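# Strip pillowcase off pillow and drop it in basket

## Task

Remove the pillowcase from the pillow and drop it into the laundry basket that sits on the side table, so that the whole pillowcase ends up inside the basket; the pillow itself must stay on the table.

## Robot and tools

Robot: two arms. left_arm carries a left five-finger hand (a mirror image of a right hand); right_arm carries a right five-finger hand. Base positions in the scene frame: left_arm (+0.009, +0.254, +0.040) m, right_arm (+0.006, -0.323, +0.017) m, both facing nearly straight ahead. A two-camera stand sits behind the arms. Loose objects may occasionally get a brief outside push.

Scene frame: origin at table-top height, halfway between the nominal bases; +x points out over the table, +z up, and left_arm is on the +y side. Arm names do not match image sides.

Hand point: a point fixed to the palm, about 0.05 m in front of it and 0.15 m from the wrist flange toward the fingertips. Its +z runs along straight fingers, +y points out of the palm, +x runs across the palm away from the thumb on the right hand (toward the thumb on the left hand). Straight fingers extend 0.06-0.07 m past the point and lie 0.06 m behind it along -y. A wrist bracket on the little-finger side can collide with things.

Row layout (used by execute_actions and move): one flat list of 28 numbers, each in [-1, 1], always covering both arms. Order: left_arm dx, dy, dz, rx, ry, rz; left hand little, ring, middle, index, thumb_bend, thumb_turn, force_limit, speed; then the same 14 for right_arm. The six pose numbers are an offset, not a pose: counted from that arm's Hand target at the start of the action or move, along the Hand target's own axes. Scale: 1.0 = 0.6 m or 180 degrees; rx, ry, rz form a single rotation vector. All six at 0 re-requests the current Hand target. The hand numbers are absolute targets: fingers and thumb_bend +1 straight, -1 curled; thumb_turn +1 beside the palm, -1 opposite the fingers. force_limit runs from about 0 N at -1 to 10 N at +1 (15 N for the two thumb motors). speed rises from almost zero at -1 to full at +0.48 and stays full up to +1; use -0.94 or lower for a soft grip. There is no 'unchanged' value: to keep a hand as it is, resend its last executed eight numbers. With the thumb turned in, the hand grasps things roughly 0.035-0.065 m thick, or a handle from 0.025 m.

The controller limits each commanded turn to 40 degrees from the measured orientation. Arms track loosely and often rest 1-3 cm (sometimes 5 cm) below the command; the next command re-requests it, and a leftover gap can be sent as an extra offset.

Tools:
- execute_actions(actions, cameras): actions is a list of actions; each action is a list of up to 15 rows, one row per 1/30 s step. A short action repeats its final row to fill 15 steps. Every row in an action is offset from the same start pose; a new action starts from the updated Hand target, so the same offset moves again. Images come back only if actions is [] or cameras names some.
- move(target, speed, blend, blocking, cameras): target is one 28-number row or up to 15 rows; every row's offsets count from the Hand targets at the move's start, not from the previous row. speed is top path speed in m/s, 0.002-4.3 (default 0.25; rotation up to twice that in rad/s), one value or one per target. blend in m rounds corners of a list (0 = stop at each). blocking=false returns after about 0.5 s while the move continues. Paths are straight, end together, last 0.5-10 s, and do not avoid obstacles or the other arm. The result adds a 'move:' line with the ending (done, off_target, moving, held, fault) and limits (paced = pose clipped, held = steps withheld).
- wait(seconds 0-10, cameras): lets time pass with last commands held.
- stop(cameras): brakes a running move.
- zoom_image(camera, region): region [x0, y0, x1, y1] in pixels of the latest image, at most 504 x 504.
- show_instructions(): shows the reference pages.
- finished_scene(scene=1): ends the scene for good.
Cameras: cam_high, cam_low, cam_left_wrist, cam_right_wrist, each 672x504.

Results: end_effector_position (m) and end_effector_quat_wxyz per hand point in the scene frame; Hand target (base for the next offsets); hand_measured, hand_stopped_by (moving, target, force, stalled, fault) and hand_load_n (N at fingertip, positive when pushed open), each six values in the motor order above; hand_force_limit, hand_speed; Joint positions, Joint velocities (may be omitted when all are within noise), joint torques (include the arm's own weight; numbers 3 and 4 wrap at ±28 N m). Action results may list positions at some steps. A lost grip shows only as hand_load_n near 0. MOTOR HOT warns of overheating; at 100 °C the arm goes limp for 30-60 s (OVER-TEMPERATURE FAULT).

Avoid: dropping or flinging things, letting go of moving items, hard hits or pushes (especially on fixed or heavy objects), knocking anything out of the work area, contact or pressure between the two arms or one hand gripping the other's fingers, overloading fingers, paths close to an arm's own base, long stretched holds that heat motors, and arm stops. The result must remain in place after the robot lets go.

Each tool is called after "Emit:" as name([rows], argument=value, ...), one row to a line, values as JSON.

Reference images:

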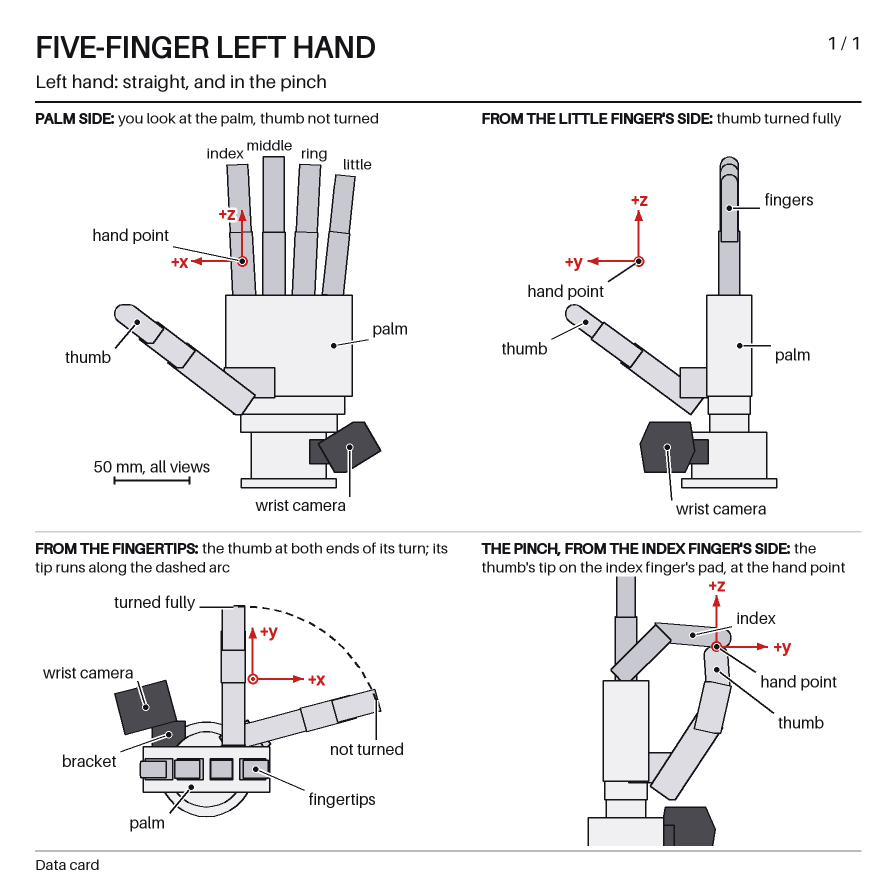

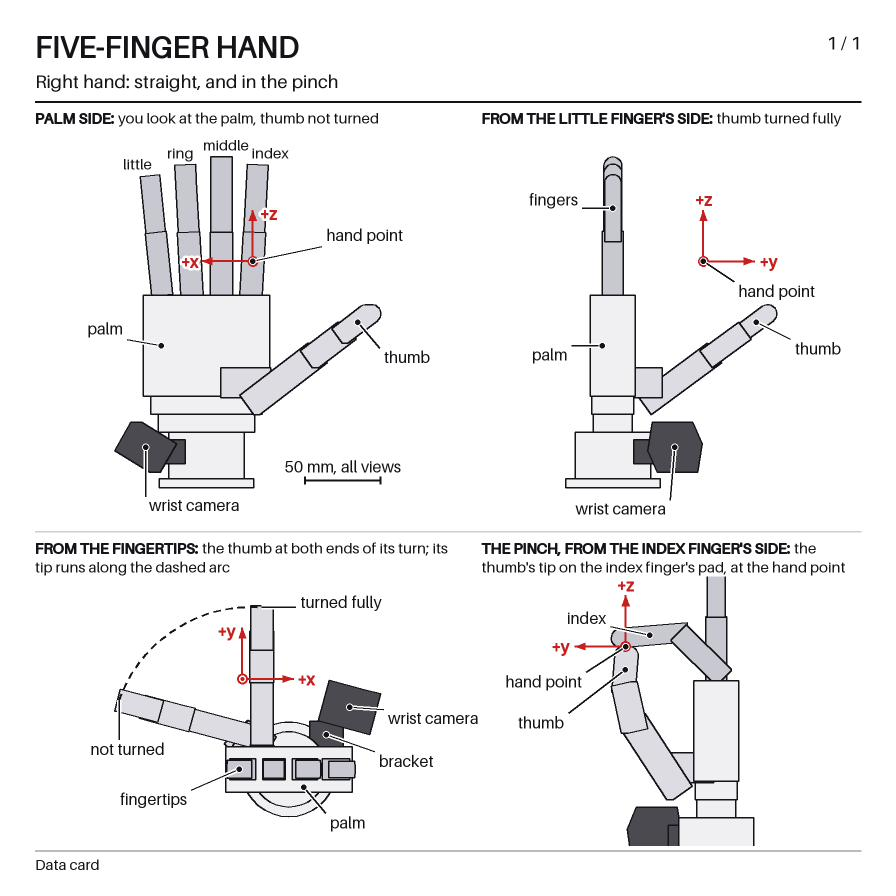

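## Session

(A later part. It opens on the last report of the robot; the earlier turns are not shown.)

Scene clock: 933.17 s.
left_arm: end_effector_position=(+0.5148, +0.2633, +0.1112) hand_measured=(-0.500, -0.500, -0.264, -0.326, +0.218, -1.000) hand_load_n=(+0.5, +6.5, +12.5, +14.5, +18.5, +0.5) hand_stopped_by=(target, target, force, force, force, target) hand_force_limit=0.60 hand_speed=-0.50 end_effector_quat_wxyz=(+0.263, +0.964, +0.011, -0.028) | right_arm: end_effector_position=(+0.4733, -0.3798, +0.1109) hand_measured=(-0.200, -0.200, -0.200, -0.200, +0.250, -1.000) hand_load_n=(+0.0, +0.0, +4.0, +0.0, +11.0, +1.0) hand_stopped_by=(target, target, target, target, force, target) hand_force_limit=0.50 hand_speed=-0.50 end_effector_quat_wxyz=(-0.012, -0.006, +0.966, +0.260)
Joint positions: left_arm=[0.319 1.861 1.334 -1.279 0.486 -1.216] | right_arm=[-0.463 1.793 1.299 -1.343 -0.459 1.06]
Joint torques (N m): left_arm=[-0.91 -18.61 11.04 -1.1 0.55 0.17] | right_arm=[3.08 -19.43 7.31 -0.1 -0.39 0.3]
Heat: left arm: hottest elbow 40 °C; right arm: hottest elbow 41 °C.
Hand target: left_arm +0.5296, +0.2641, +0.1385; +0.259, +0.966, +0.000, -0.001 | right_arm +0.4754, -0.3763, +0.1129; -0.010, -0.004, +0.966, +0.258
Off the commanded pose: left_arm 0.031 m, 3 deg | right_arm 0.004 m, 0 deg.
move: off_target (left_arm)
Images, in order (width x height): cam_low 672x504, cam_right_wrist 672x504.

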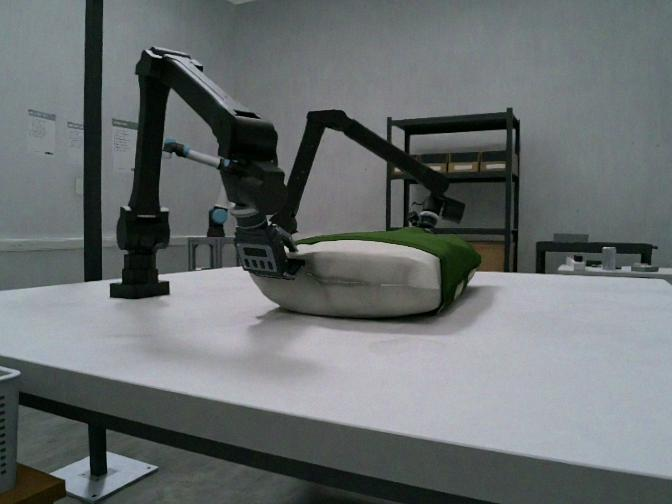

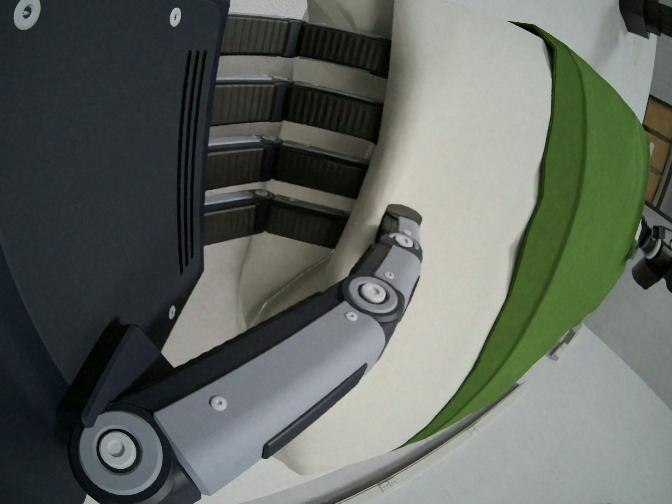

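Emit:
move([
  [0, 0, 0, 0, 0, 0, -0.5, -0.5, -0.5, -0.5, -0.2, -1, 0.6, -0.5, 0, 0, 0, 0, 0, 0, -0.45, -0.45, -0.45, -0.45, -0.2, -1, 0.6, -0.5],
  [-0.067, -0.391, -0.322, 0, 0, 0, -0.5, -0.5, -0.5, -0.5, -0.2, -1, 0.6, -0.5, 0, 0, 0, 0, 0, 0, -0.45, -0.45, -0.45, -0.45, -0.2, -1, 0.6, -0.5],
], speed=0.1, cameras=["cam_high", "cam_low", "cam_right_wrist"])

Scene clock: 974.87 s.
left_arm: end_effector_position=(+0.4860, +0.5365, +0.1784) hand_measured=(-0.500, -0.500, -0.264, -0.326, +0.218, -1.000) hand_load_n=(+0.0, +4.0, +12.5, +15.5, +20.5, +1.5) hand_stopped_by=(target, target, force, force, force, target) hand_force_limit=0.60 hand_speed=-0.50 end_effector_quat_wxyz=(+0.243, +0.970, +0.007, +0.024) | right_arm: end_effector_position=(+0.4730, -0.3665, +0.1105) hand_measured=(-0.450, -0.332, -0.236, -0.284, +0.238, -1.000) hand_load_n=(+2.0, +6.0, +6.5, +10.0, +19.0, +2.0) hand_stopped_by=(target, force, force, force, force, target) hand_force_limit=0.60 hand_speed=-0.50 end_effector_quat_wxyz=(-0.016, -0.015, +0.964, +0.266)
Joint positions: left_arm=[0.773 2.063 1.847 -1.678 0.381 -0.748] | right_arm=[-0.44 1.793 1.292 -1.343 -0.47 1.06]
Joint torques (N m): left_arm=[1.49 -19.02 13.72 -0.81 0.01 0.16] | right_arm=[1.14 -19.55 7.83 -0.1 0.01 0.29]
Heat: left arm: hottest elbow 42 °C; right arm: hottest elbow 39 °C.
Hand target: left_arm +0.4900, +0.5641, +0.1884; +0.259, +0.966, +0.000, -0.001 | right_arm +0.4754, -0.3765, +0.1128; -0.010, -0.004, +0.966, +0.258
Off the commanded pose: left_arm 0.029 m, 3 deg | right_arm 0.010 m, 2 deg.
joint sent to its limit (left arm) — joint 4 (wrist pitch), lower limit. The joint targets are off in orientation, not in position.
move: off_target (left_arm)
Images, in order (width x height): cam_high 672x504, cam_low 672x504, cam_right_wrist 672x504.

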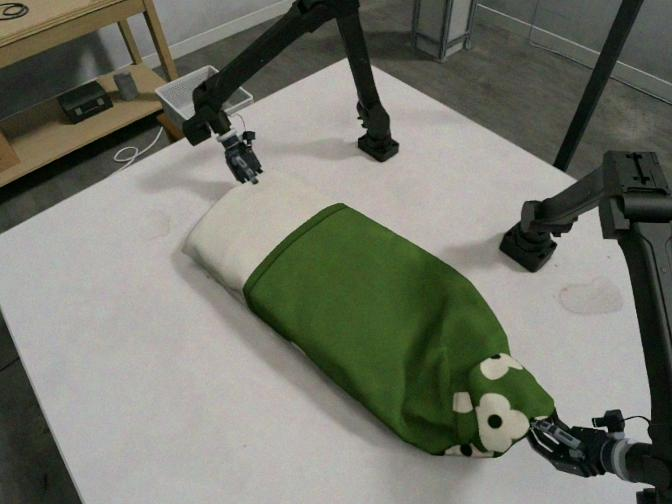

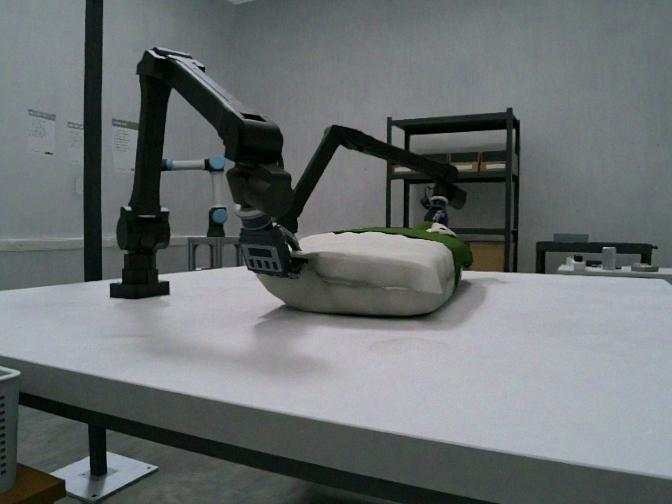

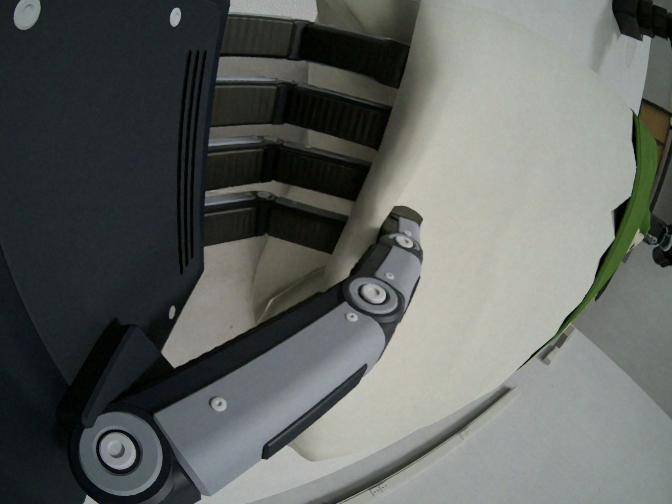

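Emit:
move(target=[-0.167, -0.4475, -0.258, 0, 0, 0, -0.5, -0.5, -0.5, -0.5, -0.2, -1, 0.6, -0.5, 0, 0, 0, 0, 0, 0, -0.45, -0.45, -0.45, -0.45, -0.2, -1, 0.6, -0.5], speed=0.12, cameras=["cam_high", "cam_low", "cam_right_wrist"])

Scene clock: 986.70 s.
left_arm: end_effector_position=(+0.3907, +0.8632, +0.1879) hand_measured=(-0.500, -0.500, -0.264, -0.326, +0.218, -1.000) hand_load_n=(+0.0, +1.0, +13.0, +14.5, +19.5, +0.5) hand_stopped_by=(target, target, force, force, force, target) hand_force_limit=0.60 hand_speed=-0.50 end_effector_quat_wxyz=(+0.050, +0.983, +0.086, +0.153) | right_arm: end_effector_position=(+0.4730, -0.3665, +0.1107) hand_measured=(-0.450, -0.332, -0.236, -0.284, +0.238, -1.000) hand_load_n=(+1.0, +5.5, +7.0, +9.0, +18.5, +1.5) hand_stopped_by=(target, force, force, force, force, target) hand_force_limit=0.60 hand_speed=-0.50 end_effector_quat_wxyz=(-0.016, -0.015, +0.964, +0.265)
Joint positions: left_arm=[1.174 2.426 2.589 -1.678 0.319 -0.581] | right_arm=[-0.44 1.792 1.292 -1.343 -0.47 1.06]
Joint torques (N m): left_arm=[0.21 -22.71 13.49 -0.21 0.01 0.12] | right_arm=[1.26 -19.66 7.88 -0.08 -0.02 0.28]
Heat: left arm: hottest elbow 45 °C; right arm: hottest elbow 40 °C.
Hand target: left_arm +0.3901, +0.8741, +0.1882; +0.259, +0.966, +0.000, -0.001 | right_arm +0.4754, -0.3765, +0.1129; -0.010, -0.004, +0.966, +0.257
Off the commanded pose: left_arm 0.011 m, 32 deg | right_arm 0.010 m, 2 deg.
joint sent to its limit (left arm) — joint 4 (wrist pitch), lower limit. The joint targets are off in orientation, not in position.
move: off_target (left_arm)
Images, in order (width x height): cam_high 672x504, cam_low 672x504, cam_right_wrist 672x504.

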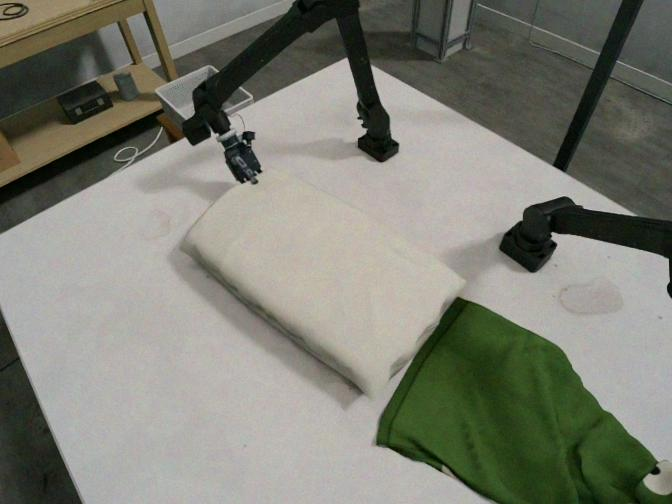

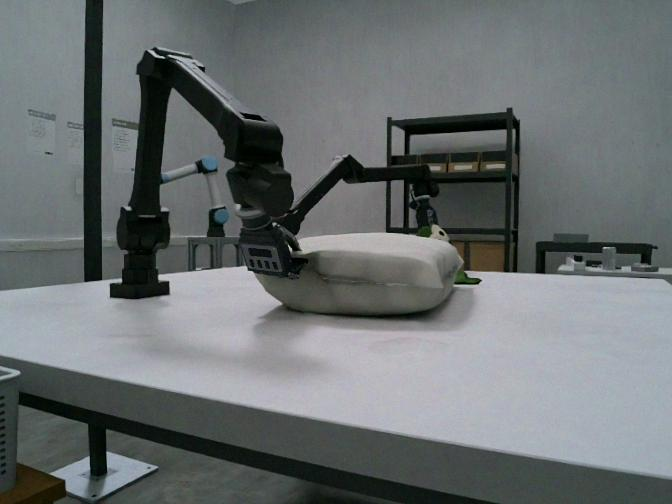

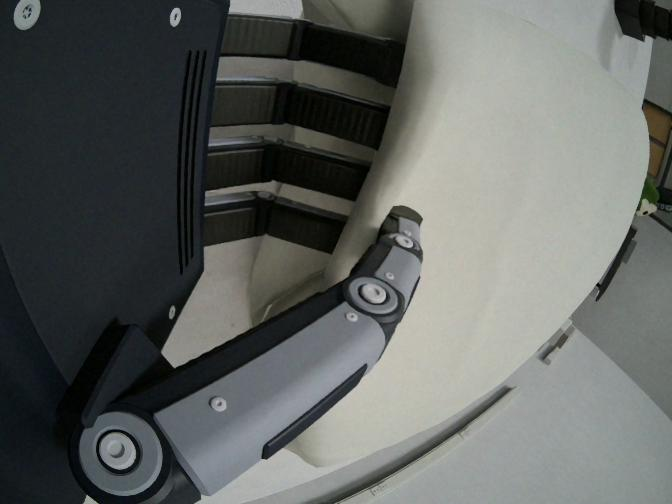

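Emit:
move([
  [0, 0, 0, 0, 0, 0, -0.5, -0.5, -0.5, -0.5, -0.2, -1, 0.6, -0.5, 0, 0, 0, 0, 0, 0, 0.4, 0.4, 0.4, 0.4, 1, -1, 0.6, -0.2],
  [0.05, 0.657, -0.224, 0, 0.109, 0.0625, -0.5, -0.5, -0.5, -0.5, -0.2, -1, 0.6, -0.5, 0, -0.13, -0.08, 0, 0, 0, 0.4, 0.4, 0.4, 0.4, 1, -1, 0.6, -0.2],
], speed=[0.1, 0.2], cameras=["cam_high", "cam_low", "cam_right_wrist"])

Scene clock: 1012.87 s.
left_arm: end_effector_position=(+0.4199, +0.6053, +0.4913) hand_measured=(-0.500, -0.500, -0.264, -0.326, +0.218, -1.000) hand_load_n=(+0.0, +1.0, +13.0, +14.5, +20.0, +0.5) hand_stopped_by=(target, target, force, force, force, target) hand_force_limit=0.60 hand_speed=-0.50 end_effector_quat_wxyz=(+0.113, +0.927, +0.037, +0.355) | right_arm: end_effector_position=(+0.4713, -0.4588, +0.1182) hand_measured=(+0.400, +0.400, +0.400, +0.400, +1.000, -1.000) hand_load_n=(+0.0, +0.0, +0.0, +0.0, -0.5, +0.0) hand_stopped_by=(target, target, target, target, target, target) hand_force_limit=0.60 hand_speed=-0.20 end_effector_quat_wxyz=(-0.009, +0.000, +0.967, +0.256)
Joint positions: left_arm=[1.039 1.691 2.042 -1.677 0.73 -0.706] | right_arm=[-0.602 1.872 1.437 -1.452 -0.419 0.926]
Joint torques (N m): left_arm=[-0.91 -16.56 9.69 0.08 0.72 -0.07] | right_arm=[1.67 -17.9 10.67 -0.98 -0.21 -0.07]
Heat: left arm: hottest elbow 49 °C; right arm: hottest elbow 41 °C.
Hand target: left_arm +0.4206, +0.6000, +0.5018; +0.254, +0.947, -0.051, +0.188 | right_arm +0.4765, -0.4680, +0.1158; -0.010, -0.004, +0.966, +0.258
Off the commanded pose: left_arm 0.012 m, 27 deg | right_arm 0.011 m, 0 deg.
joint sent to its limit (left arm) — joint 4 (wrist pitch), lower limit. The joint targets are off in orientation, not in position.
move: off_target (left_arm, right_arm)
Images, in order (width x height): cam_high 672x504, cam_low 672x504, cam_right_wrist 672x504.

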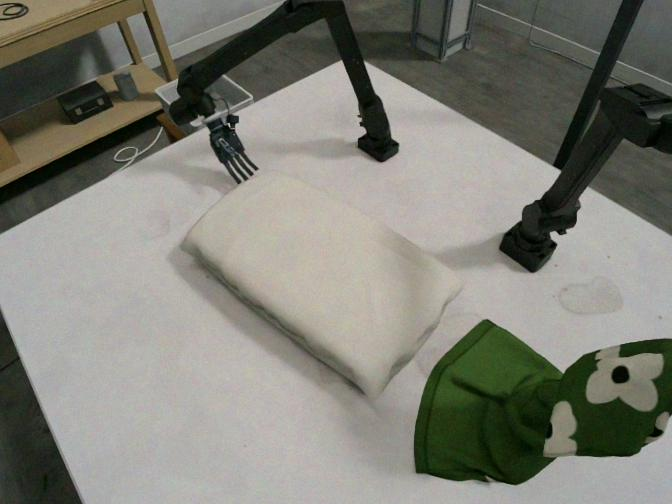

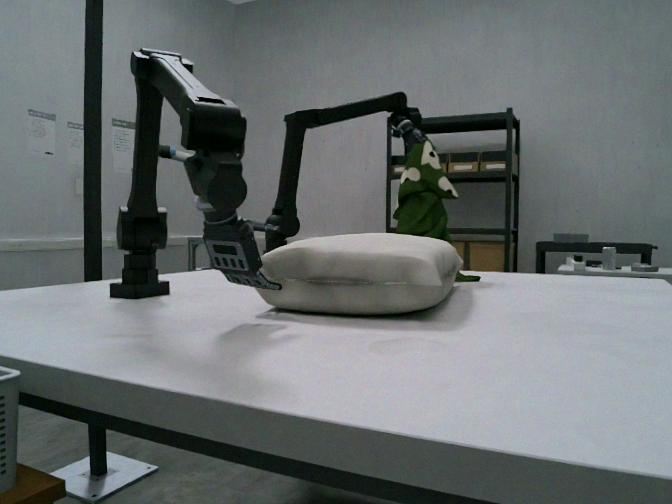

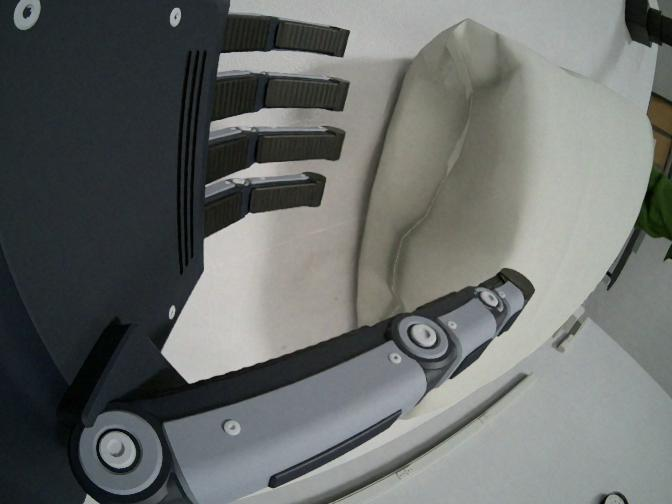

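Emit:
move([
  [0, 0, 0, 0, 0, 0, -0.5, -0.5, -0.5, -0.5, -0.2, -1, 0.6, -0.5, 0, 0.04, -0.169, 0, 0, 0, 0.4, 0.4, 0.4, 0.4, 1, -1, 0.6, -0.2],
  [0.08, 0.277, -0.113, 0, 0.048, 0.028, -0.5, -0.5, -0.5, -0.5, -0.2, -1, 0.6, -0.5, 0.1275, 0.449, -0.384, -0.085, -0.167, -0.196, 0.4, 0.4, 0.4, 0.4, 1, -1, 0.6, -0.2],
  [0.16, 0.554, -0.227, 0, 0.096, 0.055, -0.5, -0.5, -0.5, -0.5, -0.2, -1, 0.6, -0.5, 0.1275, 0.983, -0.075, -0.17, -0.333, -0.391, 0.4, 0.4, 0.4, 0.4, 1, -1, 0.6, -0.2],
], speed=0.25, blend=[0.03, 0.05, 0], cameras=["all"])

Scene clock: 1028.80 s.
left_arm: end_effector_position=(+0.4010, +0.3873, +0.7892) hand_measured=(-0.500, -0.500, -0.264, -0.326, +0.218, -1.000) hand_load_n=(+0.0, +0.5, +13.0, +14.5, +20.0, +0.0) hand_stopped_by=(target, target, force, force, force, target) hand_force_limit=0.60 hand_speed=-0.50 end_effector_quat_wxyz=(+0.214, +0.812, +0.001, +0.542) | right_arm: end_effector_position=(+0.3981, +0.0152, +0.4543) hand_measured=(+0.400, +0.400, +0.400, +0.400, +1.000, -1.000) hand_load_n=(+0.0, +0.0, +0.0, +0.0, +0.0, +0.0) hand_stopped_by=(target, target, target, target, target, target) hand_force_limit=0.60 hand_speed=-0.20 end_effector_quat_wxyz=(+0.583, -0.408, +0.578, +0.398)
Joint positions: left_arm=[0.84 1.452 2.359 -1.677 1.093 -1.236] | right_arm=[0.315 1.238 0.967 0.267 -0.874 1.552]
Joint torques (N m): left_arm=[-1.49 -8.12 10.77 0.64 0.74 -0.12] | right_arm=[3.43 -10.52 9.96 2.59 0.09 0.35]
Heat: left arm: hottest elbow 46 °C; right arm: hottest elbow 43 °C.
Hand target: left_arm +0.4006, +0.3806, +0.8013; +0.242, +0.900, -0.093, +0.349 | right_arm +0.3997, +0.0203, +0.4498; +0.579, -0.406, +0.579, +0.405
Off the commanded pose: left_arm 0.014 m, 27 deg | right_arm 0.007 m, 1 deg.
joint sent to its limit (left arm) — joint 4 (wrist pitch), lower limit. The joint targets are off in orientation, not in position.
move: off_target (left_arm)

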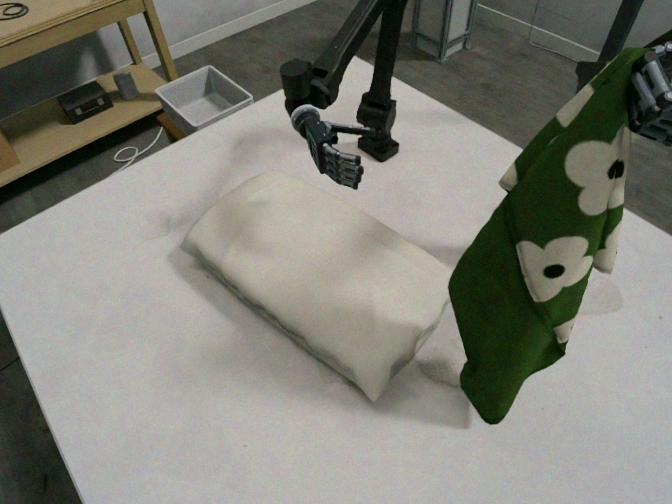

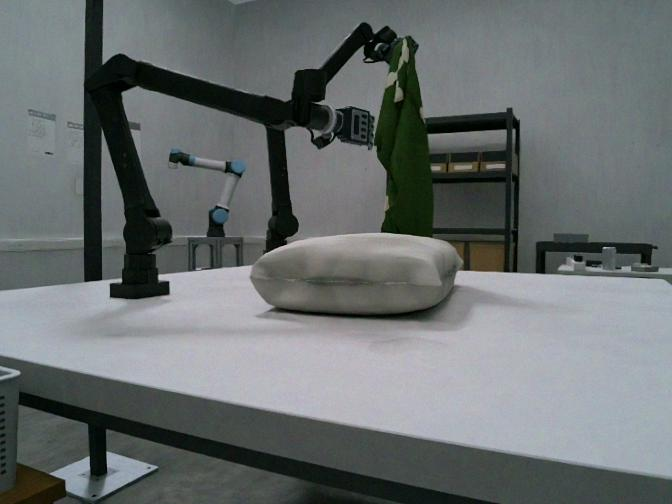

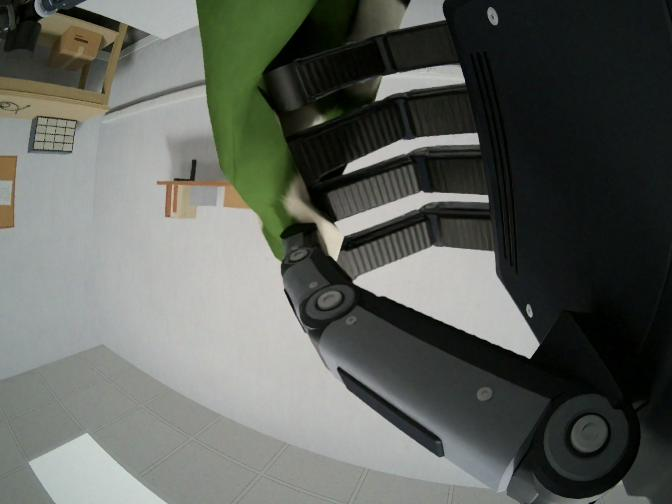

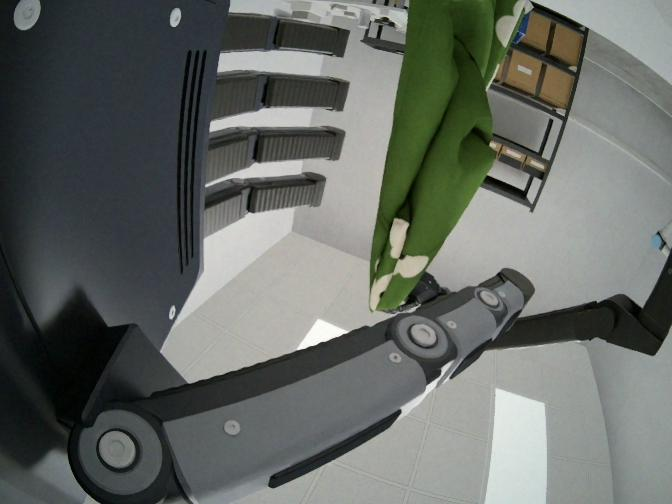

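Emit:
move([
  [0, 0, 0, 0, 0, 0, -0.5, -0.5, -0.5, -0.5, -0.2, -1, 0.6, -0.5, -0.05, 0.2045, 0.147, 0, 0, 0, 0.9, 0.9, 0.9, 0.9, 1, -1, 0.6, 0.2],
  [0, 0, 0, 0, 0, 0, -0.5, -0.5, -0.5, -0.5, -0.2, -1, 0.6, -0.5, -0.05, 0.2035, 0.45, 0, 0, 0, 0.9, 0.9, 0.9, 0.9, 1, -1, 0.6, 0.2],
], speed=[0.2, 0.12], cameras=["cam_high", "cam_low", "cam_right_wrist"])

Scene clock: 1042.00 s.
left_arm: end_effector_position=(+0.4010, +0.3873, +0.7894) hand_measured=(-0.500, -0.500, -0.264, -0.326, +0.218, -1.000) hand_load_n=(+0.0, +1.0, +13.0, +14.5, +20.0, +0.5) hand_stopped_by=(target, target, force, force, force, target) hand_force_limit=0.60 hand_speed=-0.50 end_effector_quat_wxyz=(+0.214, +0.812, +0.001, +0.542) | right_arm: end_effector_position=(+0.3750, +0.3032, +0.4716) hand_measured=(+0.900, +0.900, +0.900, +0.900, +1.000, -1.000) hand_load_n=(+0.0, +0.0, +0.0, +0.0, +0.0, -0.5) hand_stopped_by=(target, target, target, target, target, target) hand_force_limit=0.60 hand_speed=0.20 end_effector_quat_wxyz=(+0.582, -0.408, +0.579, +0.398)
Joint positions: left_arm=[0.84 1.452 2.359 -1.677 1.094 -1.237] | right_arm=[0.843 1.615 1.405 0.205 -0.346 1.555]
Joint torques (N m): left_arm=[-1.44 -8.12 10.74 0.65 0.74 -0.13] | right_arm=[3.37 -17.44 14.65 1.51 0.1 0.35]
Heat: left arm: hottest elbow 47 °C; right arm: hottest elbow 43 °C.
Hand target: left_arm +0.4006, +0.3806, +0.8013; +0.242, +0.900, -0.093, +0.349 | right_arm +0.3774, +0.3159, +0.4795; +0.579, -0.406, +0.579, +0.405
Off the commanded pose: left_arm 0.014 m, 27 deg | right_arm 0.015 m, 1 deg.
joint sent to its limit (left arm) — joint 4 (wrist pitch), lower limit. The joint targets are off in orientation, not in position.
move: off_target (left_arm, right_arm)
Images, in order (width x height): cam_high 672x504, cam_low 672x504, cam_right_wrist 672x504.

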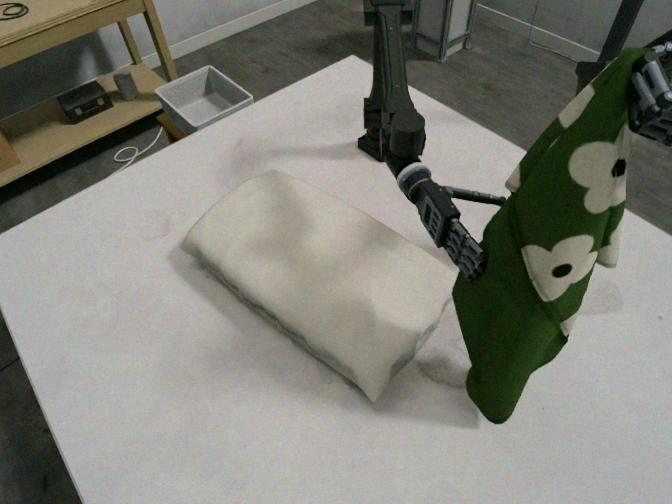

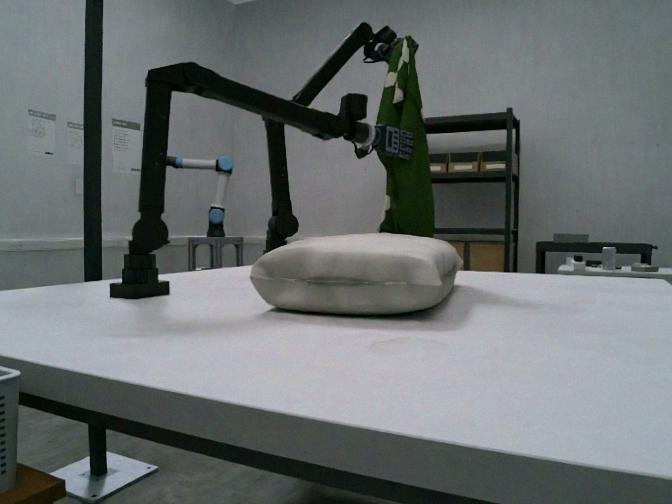

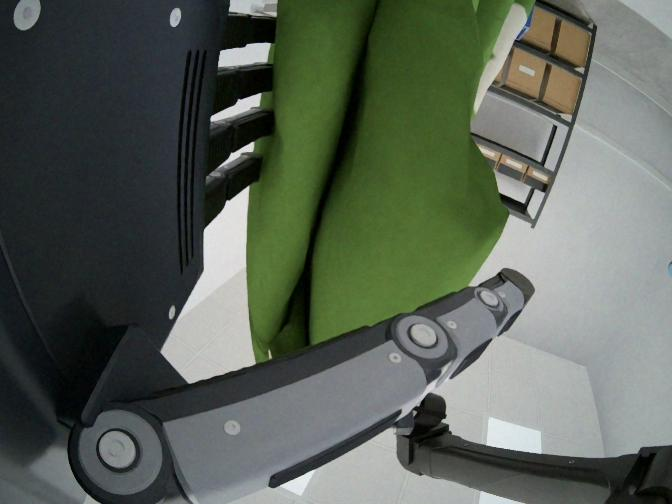

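Emit:
move([
  [0, 0, 0, 0, 0, 0, -0.5, -0.5, -0.5, -0.5, -0.2, -1, 0.6, -0.5, 0, -0.035, 0, 0, 0, 0, 0.9, 0.9, 0.9, 0.9, 1, -1, 0.6, 0.2],
  [0, 0, 0, 0, 0, 0, -0.5, -0.5, -0.5, -0.5, -0.2, -1, 0.6, -0.5, 0, -0.035, 0.15, 0, 0, 0, 0.9, 0.9, 0.9, 0.9, 1, -1, 0.6, 0.2],
], speed=[0.1, 0.1], cameras=["cam_high", "cam_low", "cam_right_wrist"])

Scene clock: 1052.30 s.
left_arm: end_effector_position=(+0.4010, +0.3873, +0.7894) hand_measured=(-0.500, -0.500, -0.264, -0.326, +0.218, -1.000) hand_load_n=(+0.0, +0.5, +12.5, +14.0, +20.0, +0.5) hand_stopped_by=(target, target, force, force, force, target) hand_force_limit=0.60 hand_speed=-0.50 end_effector_quat_wxyz=(+0.214, +0.812, +0.001, +0.542) | right_arm: end_effector_position=(+0.4257, +0.3800, +0.4772) hand_measured=(+0.900, +0.900, +0.900, +0.900, +1.000, -1.000) hand_load_n=(+0.0, +0.0, +0.0, +0.0, +0.0, -0.5) hand_stopped_by=(target, target, target, target, target, target) hand_force_limit=0.60 hand_speed=0.20 end_effector_quat_wxyz=(+0.583, -0.408, +0.578, +0.399)
Joint positions: left_arm=[0.84 1.452 2.359 -1.677 1.094 -1.237] | right_arm=[0.859 1.852 1.735 0.116 -0.329 1.555]
Joint torques (N m): left_arm=[-1.49 -8.12 10.73 0.65 0.74 -0.13] | right_arm=[3.31 -21.89 14.84 1.47 0.1 0.33]
Heat: left arm: hottest elbow 47 °C; right arm: hottest elbow 46 °C.
Hand target: left_arm +0.4005, +0.3806, +0.8013; +0.242, +0.900, -0.093, +0.349 | right_arm +0.4281, +0.3932, +0.4792; +0.579, -0.406, +0.580, +0.405
Off the commanded pose: left_arm 0.014 m, 27 deg | right_arm 0.014 m, 1 deg.
joint sent to its limit (left arm) — joint 4 (wrist pitch), lower limit. The joint targets are off in orientation, not in position.
move: off_target (left_arm, right_arm)
Images, in order (width x height): cam_high 672x504, cam_low 672x504, cam_right_wrist 672x504.

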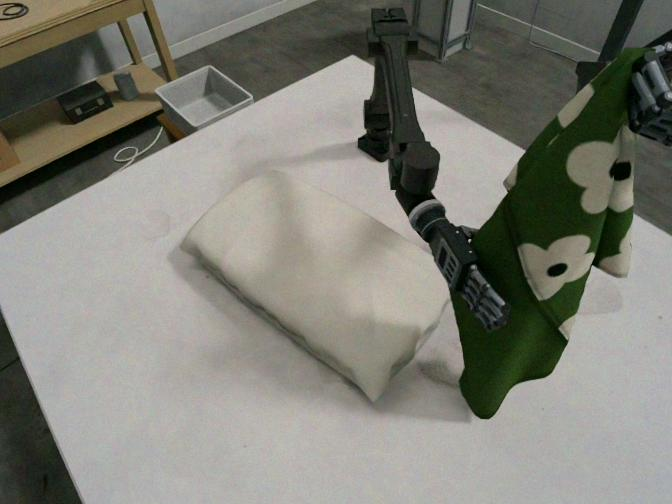

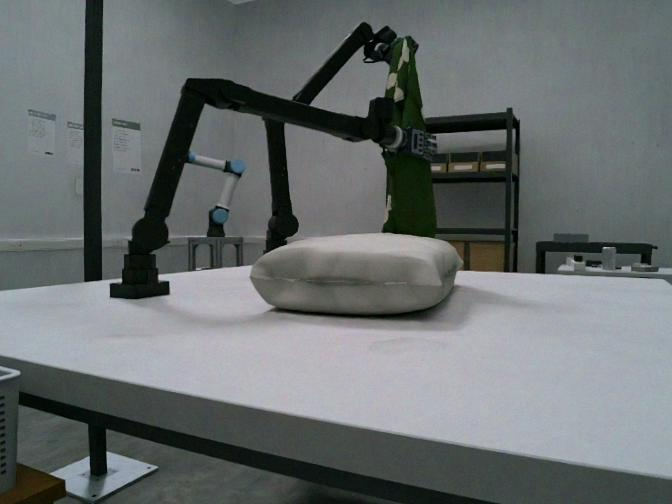

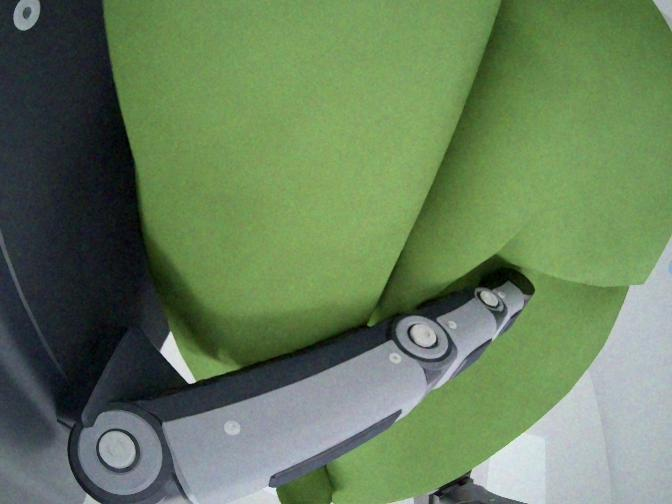

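Emit:
move(target=[0,0,0,0,0,0,-0.5,-0.5,-0.5,-0.5,-0.2,-1,0.6,-0.5,0,0,0,0,0,0,-0.25,-0.25,-0.25,-0.25,0,-1,0.4,-0.4], cameras=["cam_right_wrist","cam_high"])

Scene clock: 1074.90 s.
left_arm: end_effector_position=(+0.4010, +0.3873, +0.7894) hand_measured=(-0.500, -0.500, -0.264, -0.326, +0.218, -1.000) hand_load_n=(+0.0, +0.5, +13.0, +14.5, +20.0, +0.5) hand_stopped_by=(target, target, force, force, force, target) hand_force_limit=0.60 hand_speed=-0.50 end_effector_quat_wxyz=(+0.214, +0.812, +0.001, +0.542) | right_arm: end_effector_position=(+0.4258, +0.3800, +0.4771) hand_measured=(-0.250, -0.250, -0.186, -0.240, +0.448, -1.000) hand_load_n=(+0.0, +4.0, +9.5, +11.0, +27.0, +0.5) hand_stopped_by=(target, target, force, force, force, target) hand_force_limit=0.40 hand_speed=-0.40 end_effector_quat_wxyz=(+0.583, -0.408, +0.578, +0.399)
Joint positions: left_arm=[0.84 1.452 2.359 -1.677 1.094 -1.237] | right_arm=[0.859 1.852 1.735 0.116 -0.329 1.555]
Joint torques (N m): left_arm=[-1.44 -8.06 10.73 0.65 0.74 -0.13] | right_arm=[3.25 -21.89 14.9 1.46 0.08 0.35]
Heat: left arm: hottest elbow 47 °C; right arm: hottest elbow 52 °C.
Hand target: left_arm +0.4005, +0.3806, +0.8013; +0.242, +0.900, -0.093, +0.349 | right_arm +0.4281, +0.3932, +0.4792; +0.579, -0.406, +0.580, +0.405
Off the commanded pose: left_arm 0.014 m, 27 deg | right_arm 0.014 m, 1 deg.
joint sent to its limit (left arm) — joint 4 (wrist pitch), lower limit. The joint targets are off in orientation, not in position.
move: off_target (left_arm, right_arm)
Images, in order (width x height): cam_high 672x504, cam_right_wrist 672x504.

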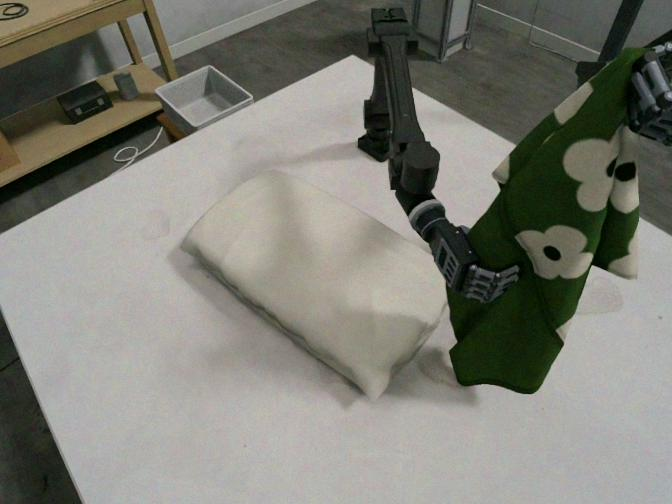

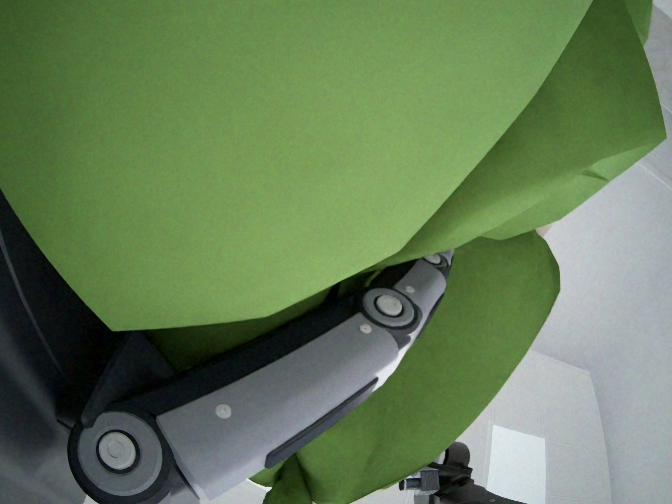

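Emit:
move(target=[0,0,0,0,0,0,-0.5,-0.5,-0.5,-0.5,-0.2,-1,0.6,-0.5,0,0,0,0,0,0,-0.5,-0.5,-0.5,-0.5,-0.2,-1,0.6,-0.5], cameras=["cam_right_wrist","cam_high","cam_low"])

Emit:
zoom_image(camera="cam_high", region=[400, 200, 640, 400])

Scene clock: 1079.60 s.
left_arm: end_effector_position=(+0.4010, +0.3873, +0.7894) hand_measured=(-0.500, -0.500, -0.264, -0.326, +0.218, -1.000) hand_load_n=(-0.5, +0.5, +12.5, +14.0, +20.0, +0.5) hand_stopped_by=(target, target, force, force, force, target) hand_force_limit=0.60 hand_speed=-0.50 end_effector_quat_wxyz=(+0.214, +0.812, +0.001, +0.542) | right_arm: end_effector_position=(+0.4258, +0.3800, +0.4771) hand_measured=(-0.500, -0.334, -0.186, -0.240, +0.450, -1.000) hand_load_n=(+0.0, +10.5, +6.5, +10.5, +31.5, +6.0) hand_stopped_by=(target, force, force, force, force, target) hand_force_limit=0.60 hand_speed=-0.50 end_effector_quat_wxyz=(+0.583, -0.408, +0.578, +0.399)
Joint positions: left_arm=[0.84 1.452 2.359 -1.677 1.094 -1.237] | right_arm=[0.859 1.852 1.735 0.116 -0.329 1.556]
Joint torques (N m): left_arm=[-1.44 -8.12 10.73 0.62 0.74 -0.13] | right_arm=[3.14 -21.83 14.83 1.48 0.08 0.35]
Heat: left arm: hottest elbow 47 °C; right arm: hottest elbow 53 °C.
Hand target: left_arm +0.4005, +0.3805, +0.8014; +0.242, +0.900, -0.093, +0.350 | right_arm +0.4281, +0.3932, +0.4792; +0.579, -0.406, +0.580, +0.405
Off the commanded pose: left_arm 0.014 m, 27 deg | right_arm 0.013 m, 1 deg.
joint sent to its limit (left arm) — joint 4 (wrist pitch), lower limit. The joint targets are off in orientation, not in position.
move: off_target (left_arm, right_arm)
Images, in order (width x height): cam_high 672x504, cam_low 672x504, cam_right_wrist 672x504.

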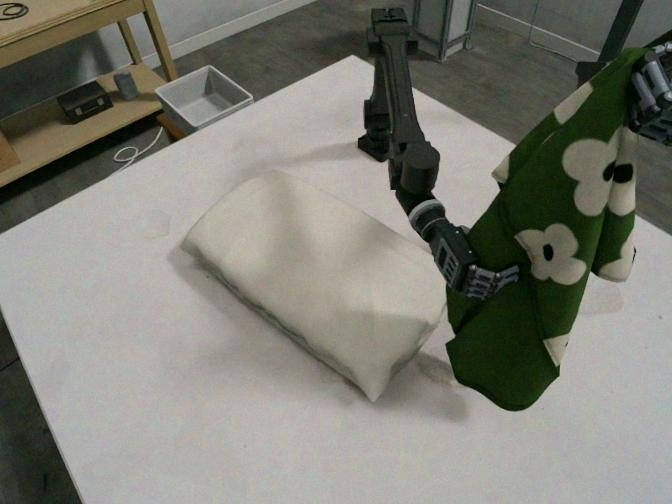

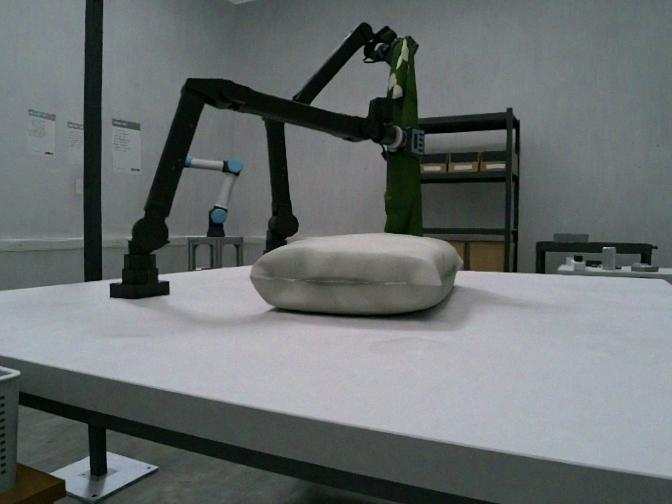

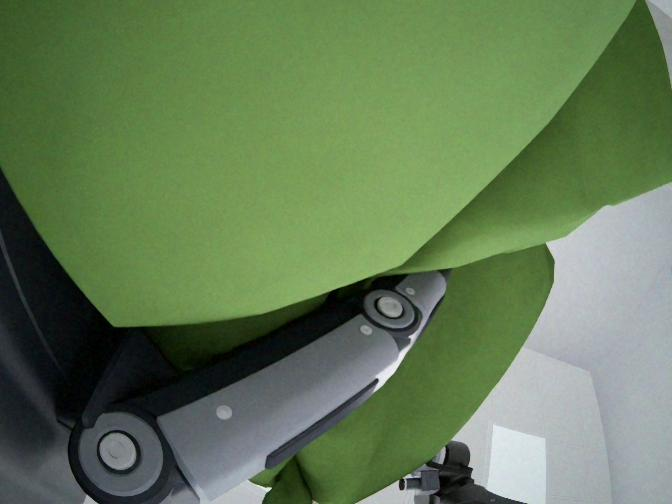

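Scaled by 2.100.

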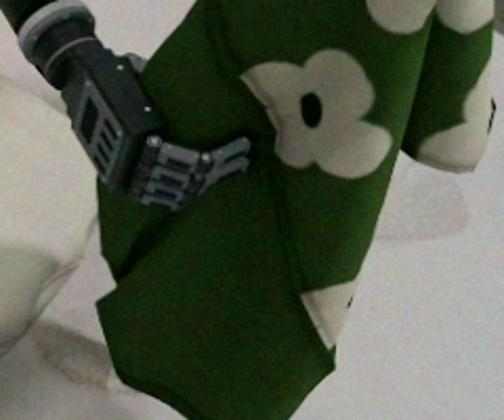

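Emit:
move(target=[-0.224,-0.297,0.112,0,0,0,-0.5,-0.5,-0.5,-0.5,-0.2,-1,0.6,-0.5,0,0,0,0,0,0,-0.5,-0.5,-0.5,-0.5,-0.2,-1,0.6,-0.5], cameras=["cam_high","cam_low"])

Scene clock: 1087.27 s.
left_arm: end_effector_position=(+0.4019, +0.4963, +0.6007) hand_measured=(-0.500, -0.500, -0.264, -0.326, +0.218, -1.000) hand_load_n=(+0.0, +0.5, +12.5, +14.0, +19.5, +0.5) hand_stopped_by=(target, target, force, force, force, target) hand_force_limit=0.60 hand_speed=-0.50 end_effector_quat_wxyz=(+0.164, +0.867, -0.016, +0.471) | right_arm: end_effector_position=(+0.4290, +0.3839, +0.4636) hand_measured=(-0.500, -0.334, -0.186, -0.240, +0.450, -1.000) hand_load_n=(+0.0, +10.5, +6.5, +10.5, +31.5, +5.5) hand_stopped_by=(target, force, force, force, force, target) hand_force_limit=0.60 hand_speed=-0.50 end_effector_quat_wxyz=(+0.576, -0.410, +0.586, +0.397)
Joint positions: left_arm=[0.995 1.477 1.946 -1.677 1.002 -0.74] | right_arm=[0.859 1.867 1.735 0.108 -0.329 1.556]
Joint torques (N m): left_arm=[0.03 -11.46 9.91 0.21 0.41 0.13] | right_arm=[3.08 -23.59 14.8 1.69 0.05 0.35]
Heat: left arm: hottest elbow 47 °C; right arm: hottest elbow 55 °C.
Hand target: left_arm +0.4005, +0.5009, +0.6018; +0.242, +0.900, -0.093, +0.349 | right_arm +0.4281, +0.3931, +0.4793; +0.579, -0.406, +0.580, +0.405
Off the commanded pose: left_arm 0.005 m, 19 deg | right_arm 0.018 m, 1 deg.
joint sent to its limit (left arm) — joint 4 (wrist pitch), lower limit. The joint targets are off in orientation, not in position.
move: off_target (left_arm, right_arm)
Images, in order (width x height): cam_high 672x504, cam_low 672x504.

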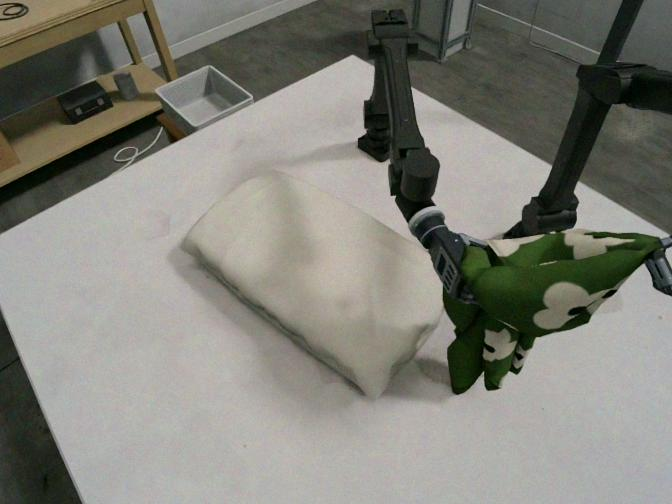

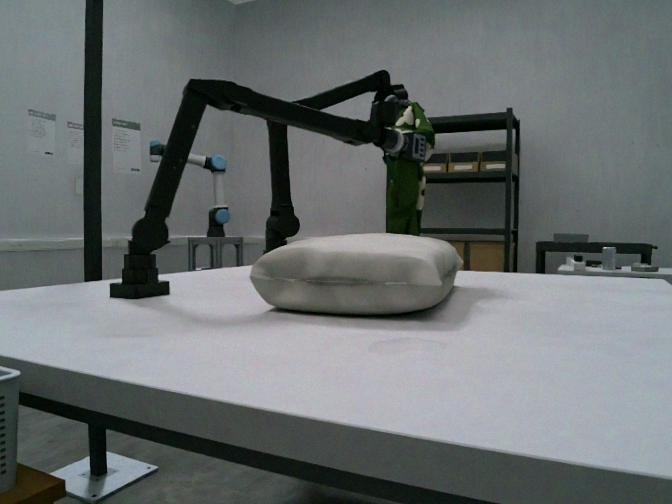

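Emit:
move(target=[0,0,0,0,0,0,0.4,0.4,0.4,0.4,1,-1,0.6,-0.1,0,0,0,0,0,0,-0.5,-0.5,-0.5,-0.5,-0.2,-1,0.6,-0.5], cameras=["cam_high","cam_low"])

Scene clock: 1093.13 s.
left_arm: end_effector_position=(+0.4019, +0.4963, +0.6007) hand_measured=(+0.400, +0.400, +0.400, +0.400, +1.000, -1.000) hand_load_n=(+0.0, +0.0, +0.0, +0.0, +0.0, +0.0) hand_stopped_by=(target, target, target, target, target, target) hand_force_limit=0.60 hand_speed=-0.10 end_effector_quat_wxyz=(+0.163, +0.867, -0.016, +0.471) | right_arm: end_effector_position=(+0.4291, +0.3840, +0.4633) hand_measured=(-0.500, -0.334, -0.186, -0.240, +0.450, -1.000) hand_load_n=(+0.0, +10.0, +7.0, +10.5, +31.0, +5.0) hand_stopped_by=(target, force, force, force, force, target) hand_force_limit=0.60 hand_speed=-0.50 end_effector_quat_wxyz=(+0.575, -0.410, +0.586, +0.397)
Joint positions: left_arm=[0.995 1.477 1.946 -1.677 1.002 -0.74] | right_arm=[0.859 1.867 1.735 0.108 -0.329 1.556]
Joint torques (N m): left_arm=[0.03 -11.22 9.88 0.21 0.42 0.13] | right_arm=[3.14 -23.41 14.8 1.72 0.06 0.33]
Heat: left arm: hottest elbow 46 °C; right arm: hottest elbow 55 °C.
Hand target: left_arm +0.4009, +0.5005, +0.6013; +0.159, +0.867, -0.015, +0.471 (not the last commanded pose) | right_arm +0.4281, +0.3932, +0.4791; +0.579, -0.406, +0.580, +0.405
Off the commanded pose: left_arm 0.005 m, 19 deg | right_arm 0.018 m, 1 deg.
move: off_target (left_arm, right_arm)
Images, in order (width x height): cam_high 672x504, cam_low 672x504.

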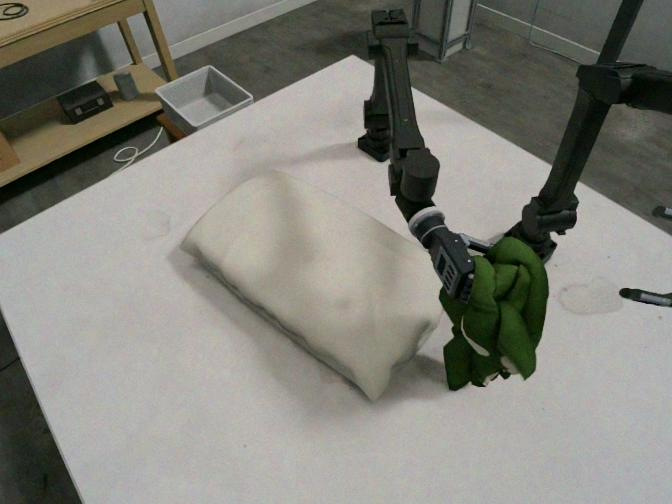

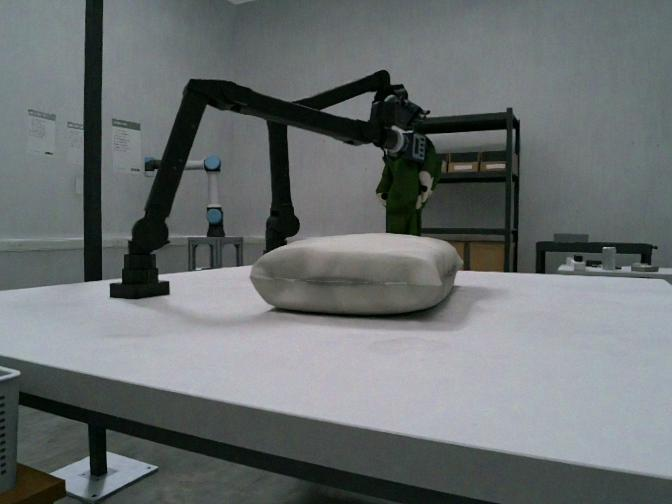

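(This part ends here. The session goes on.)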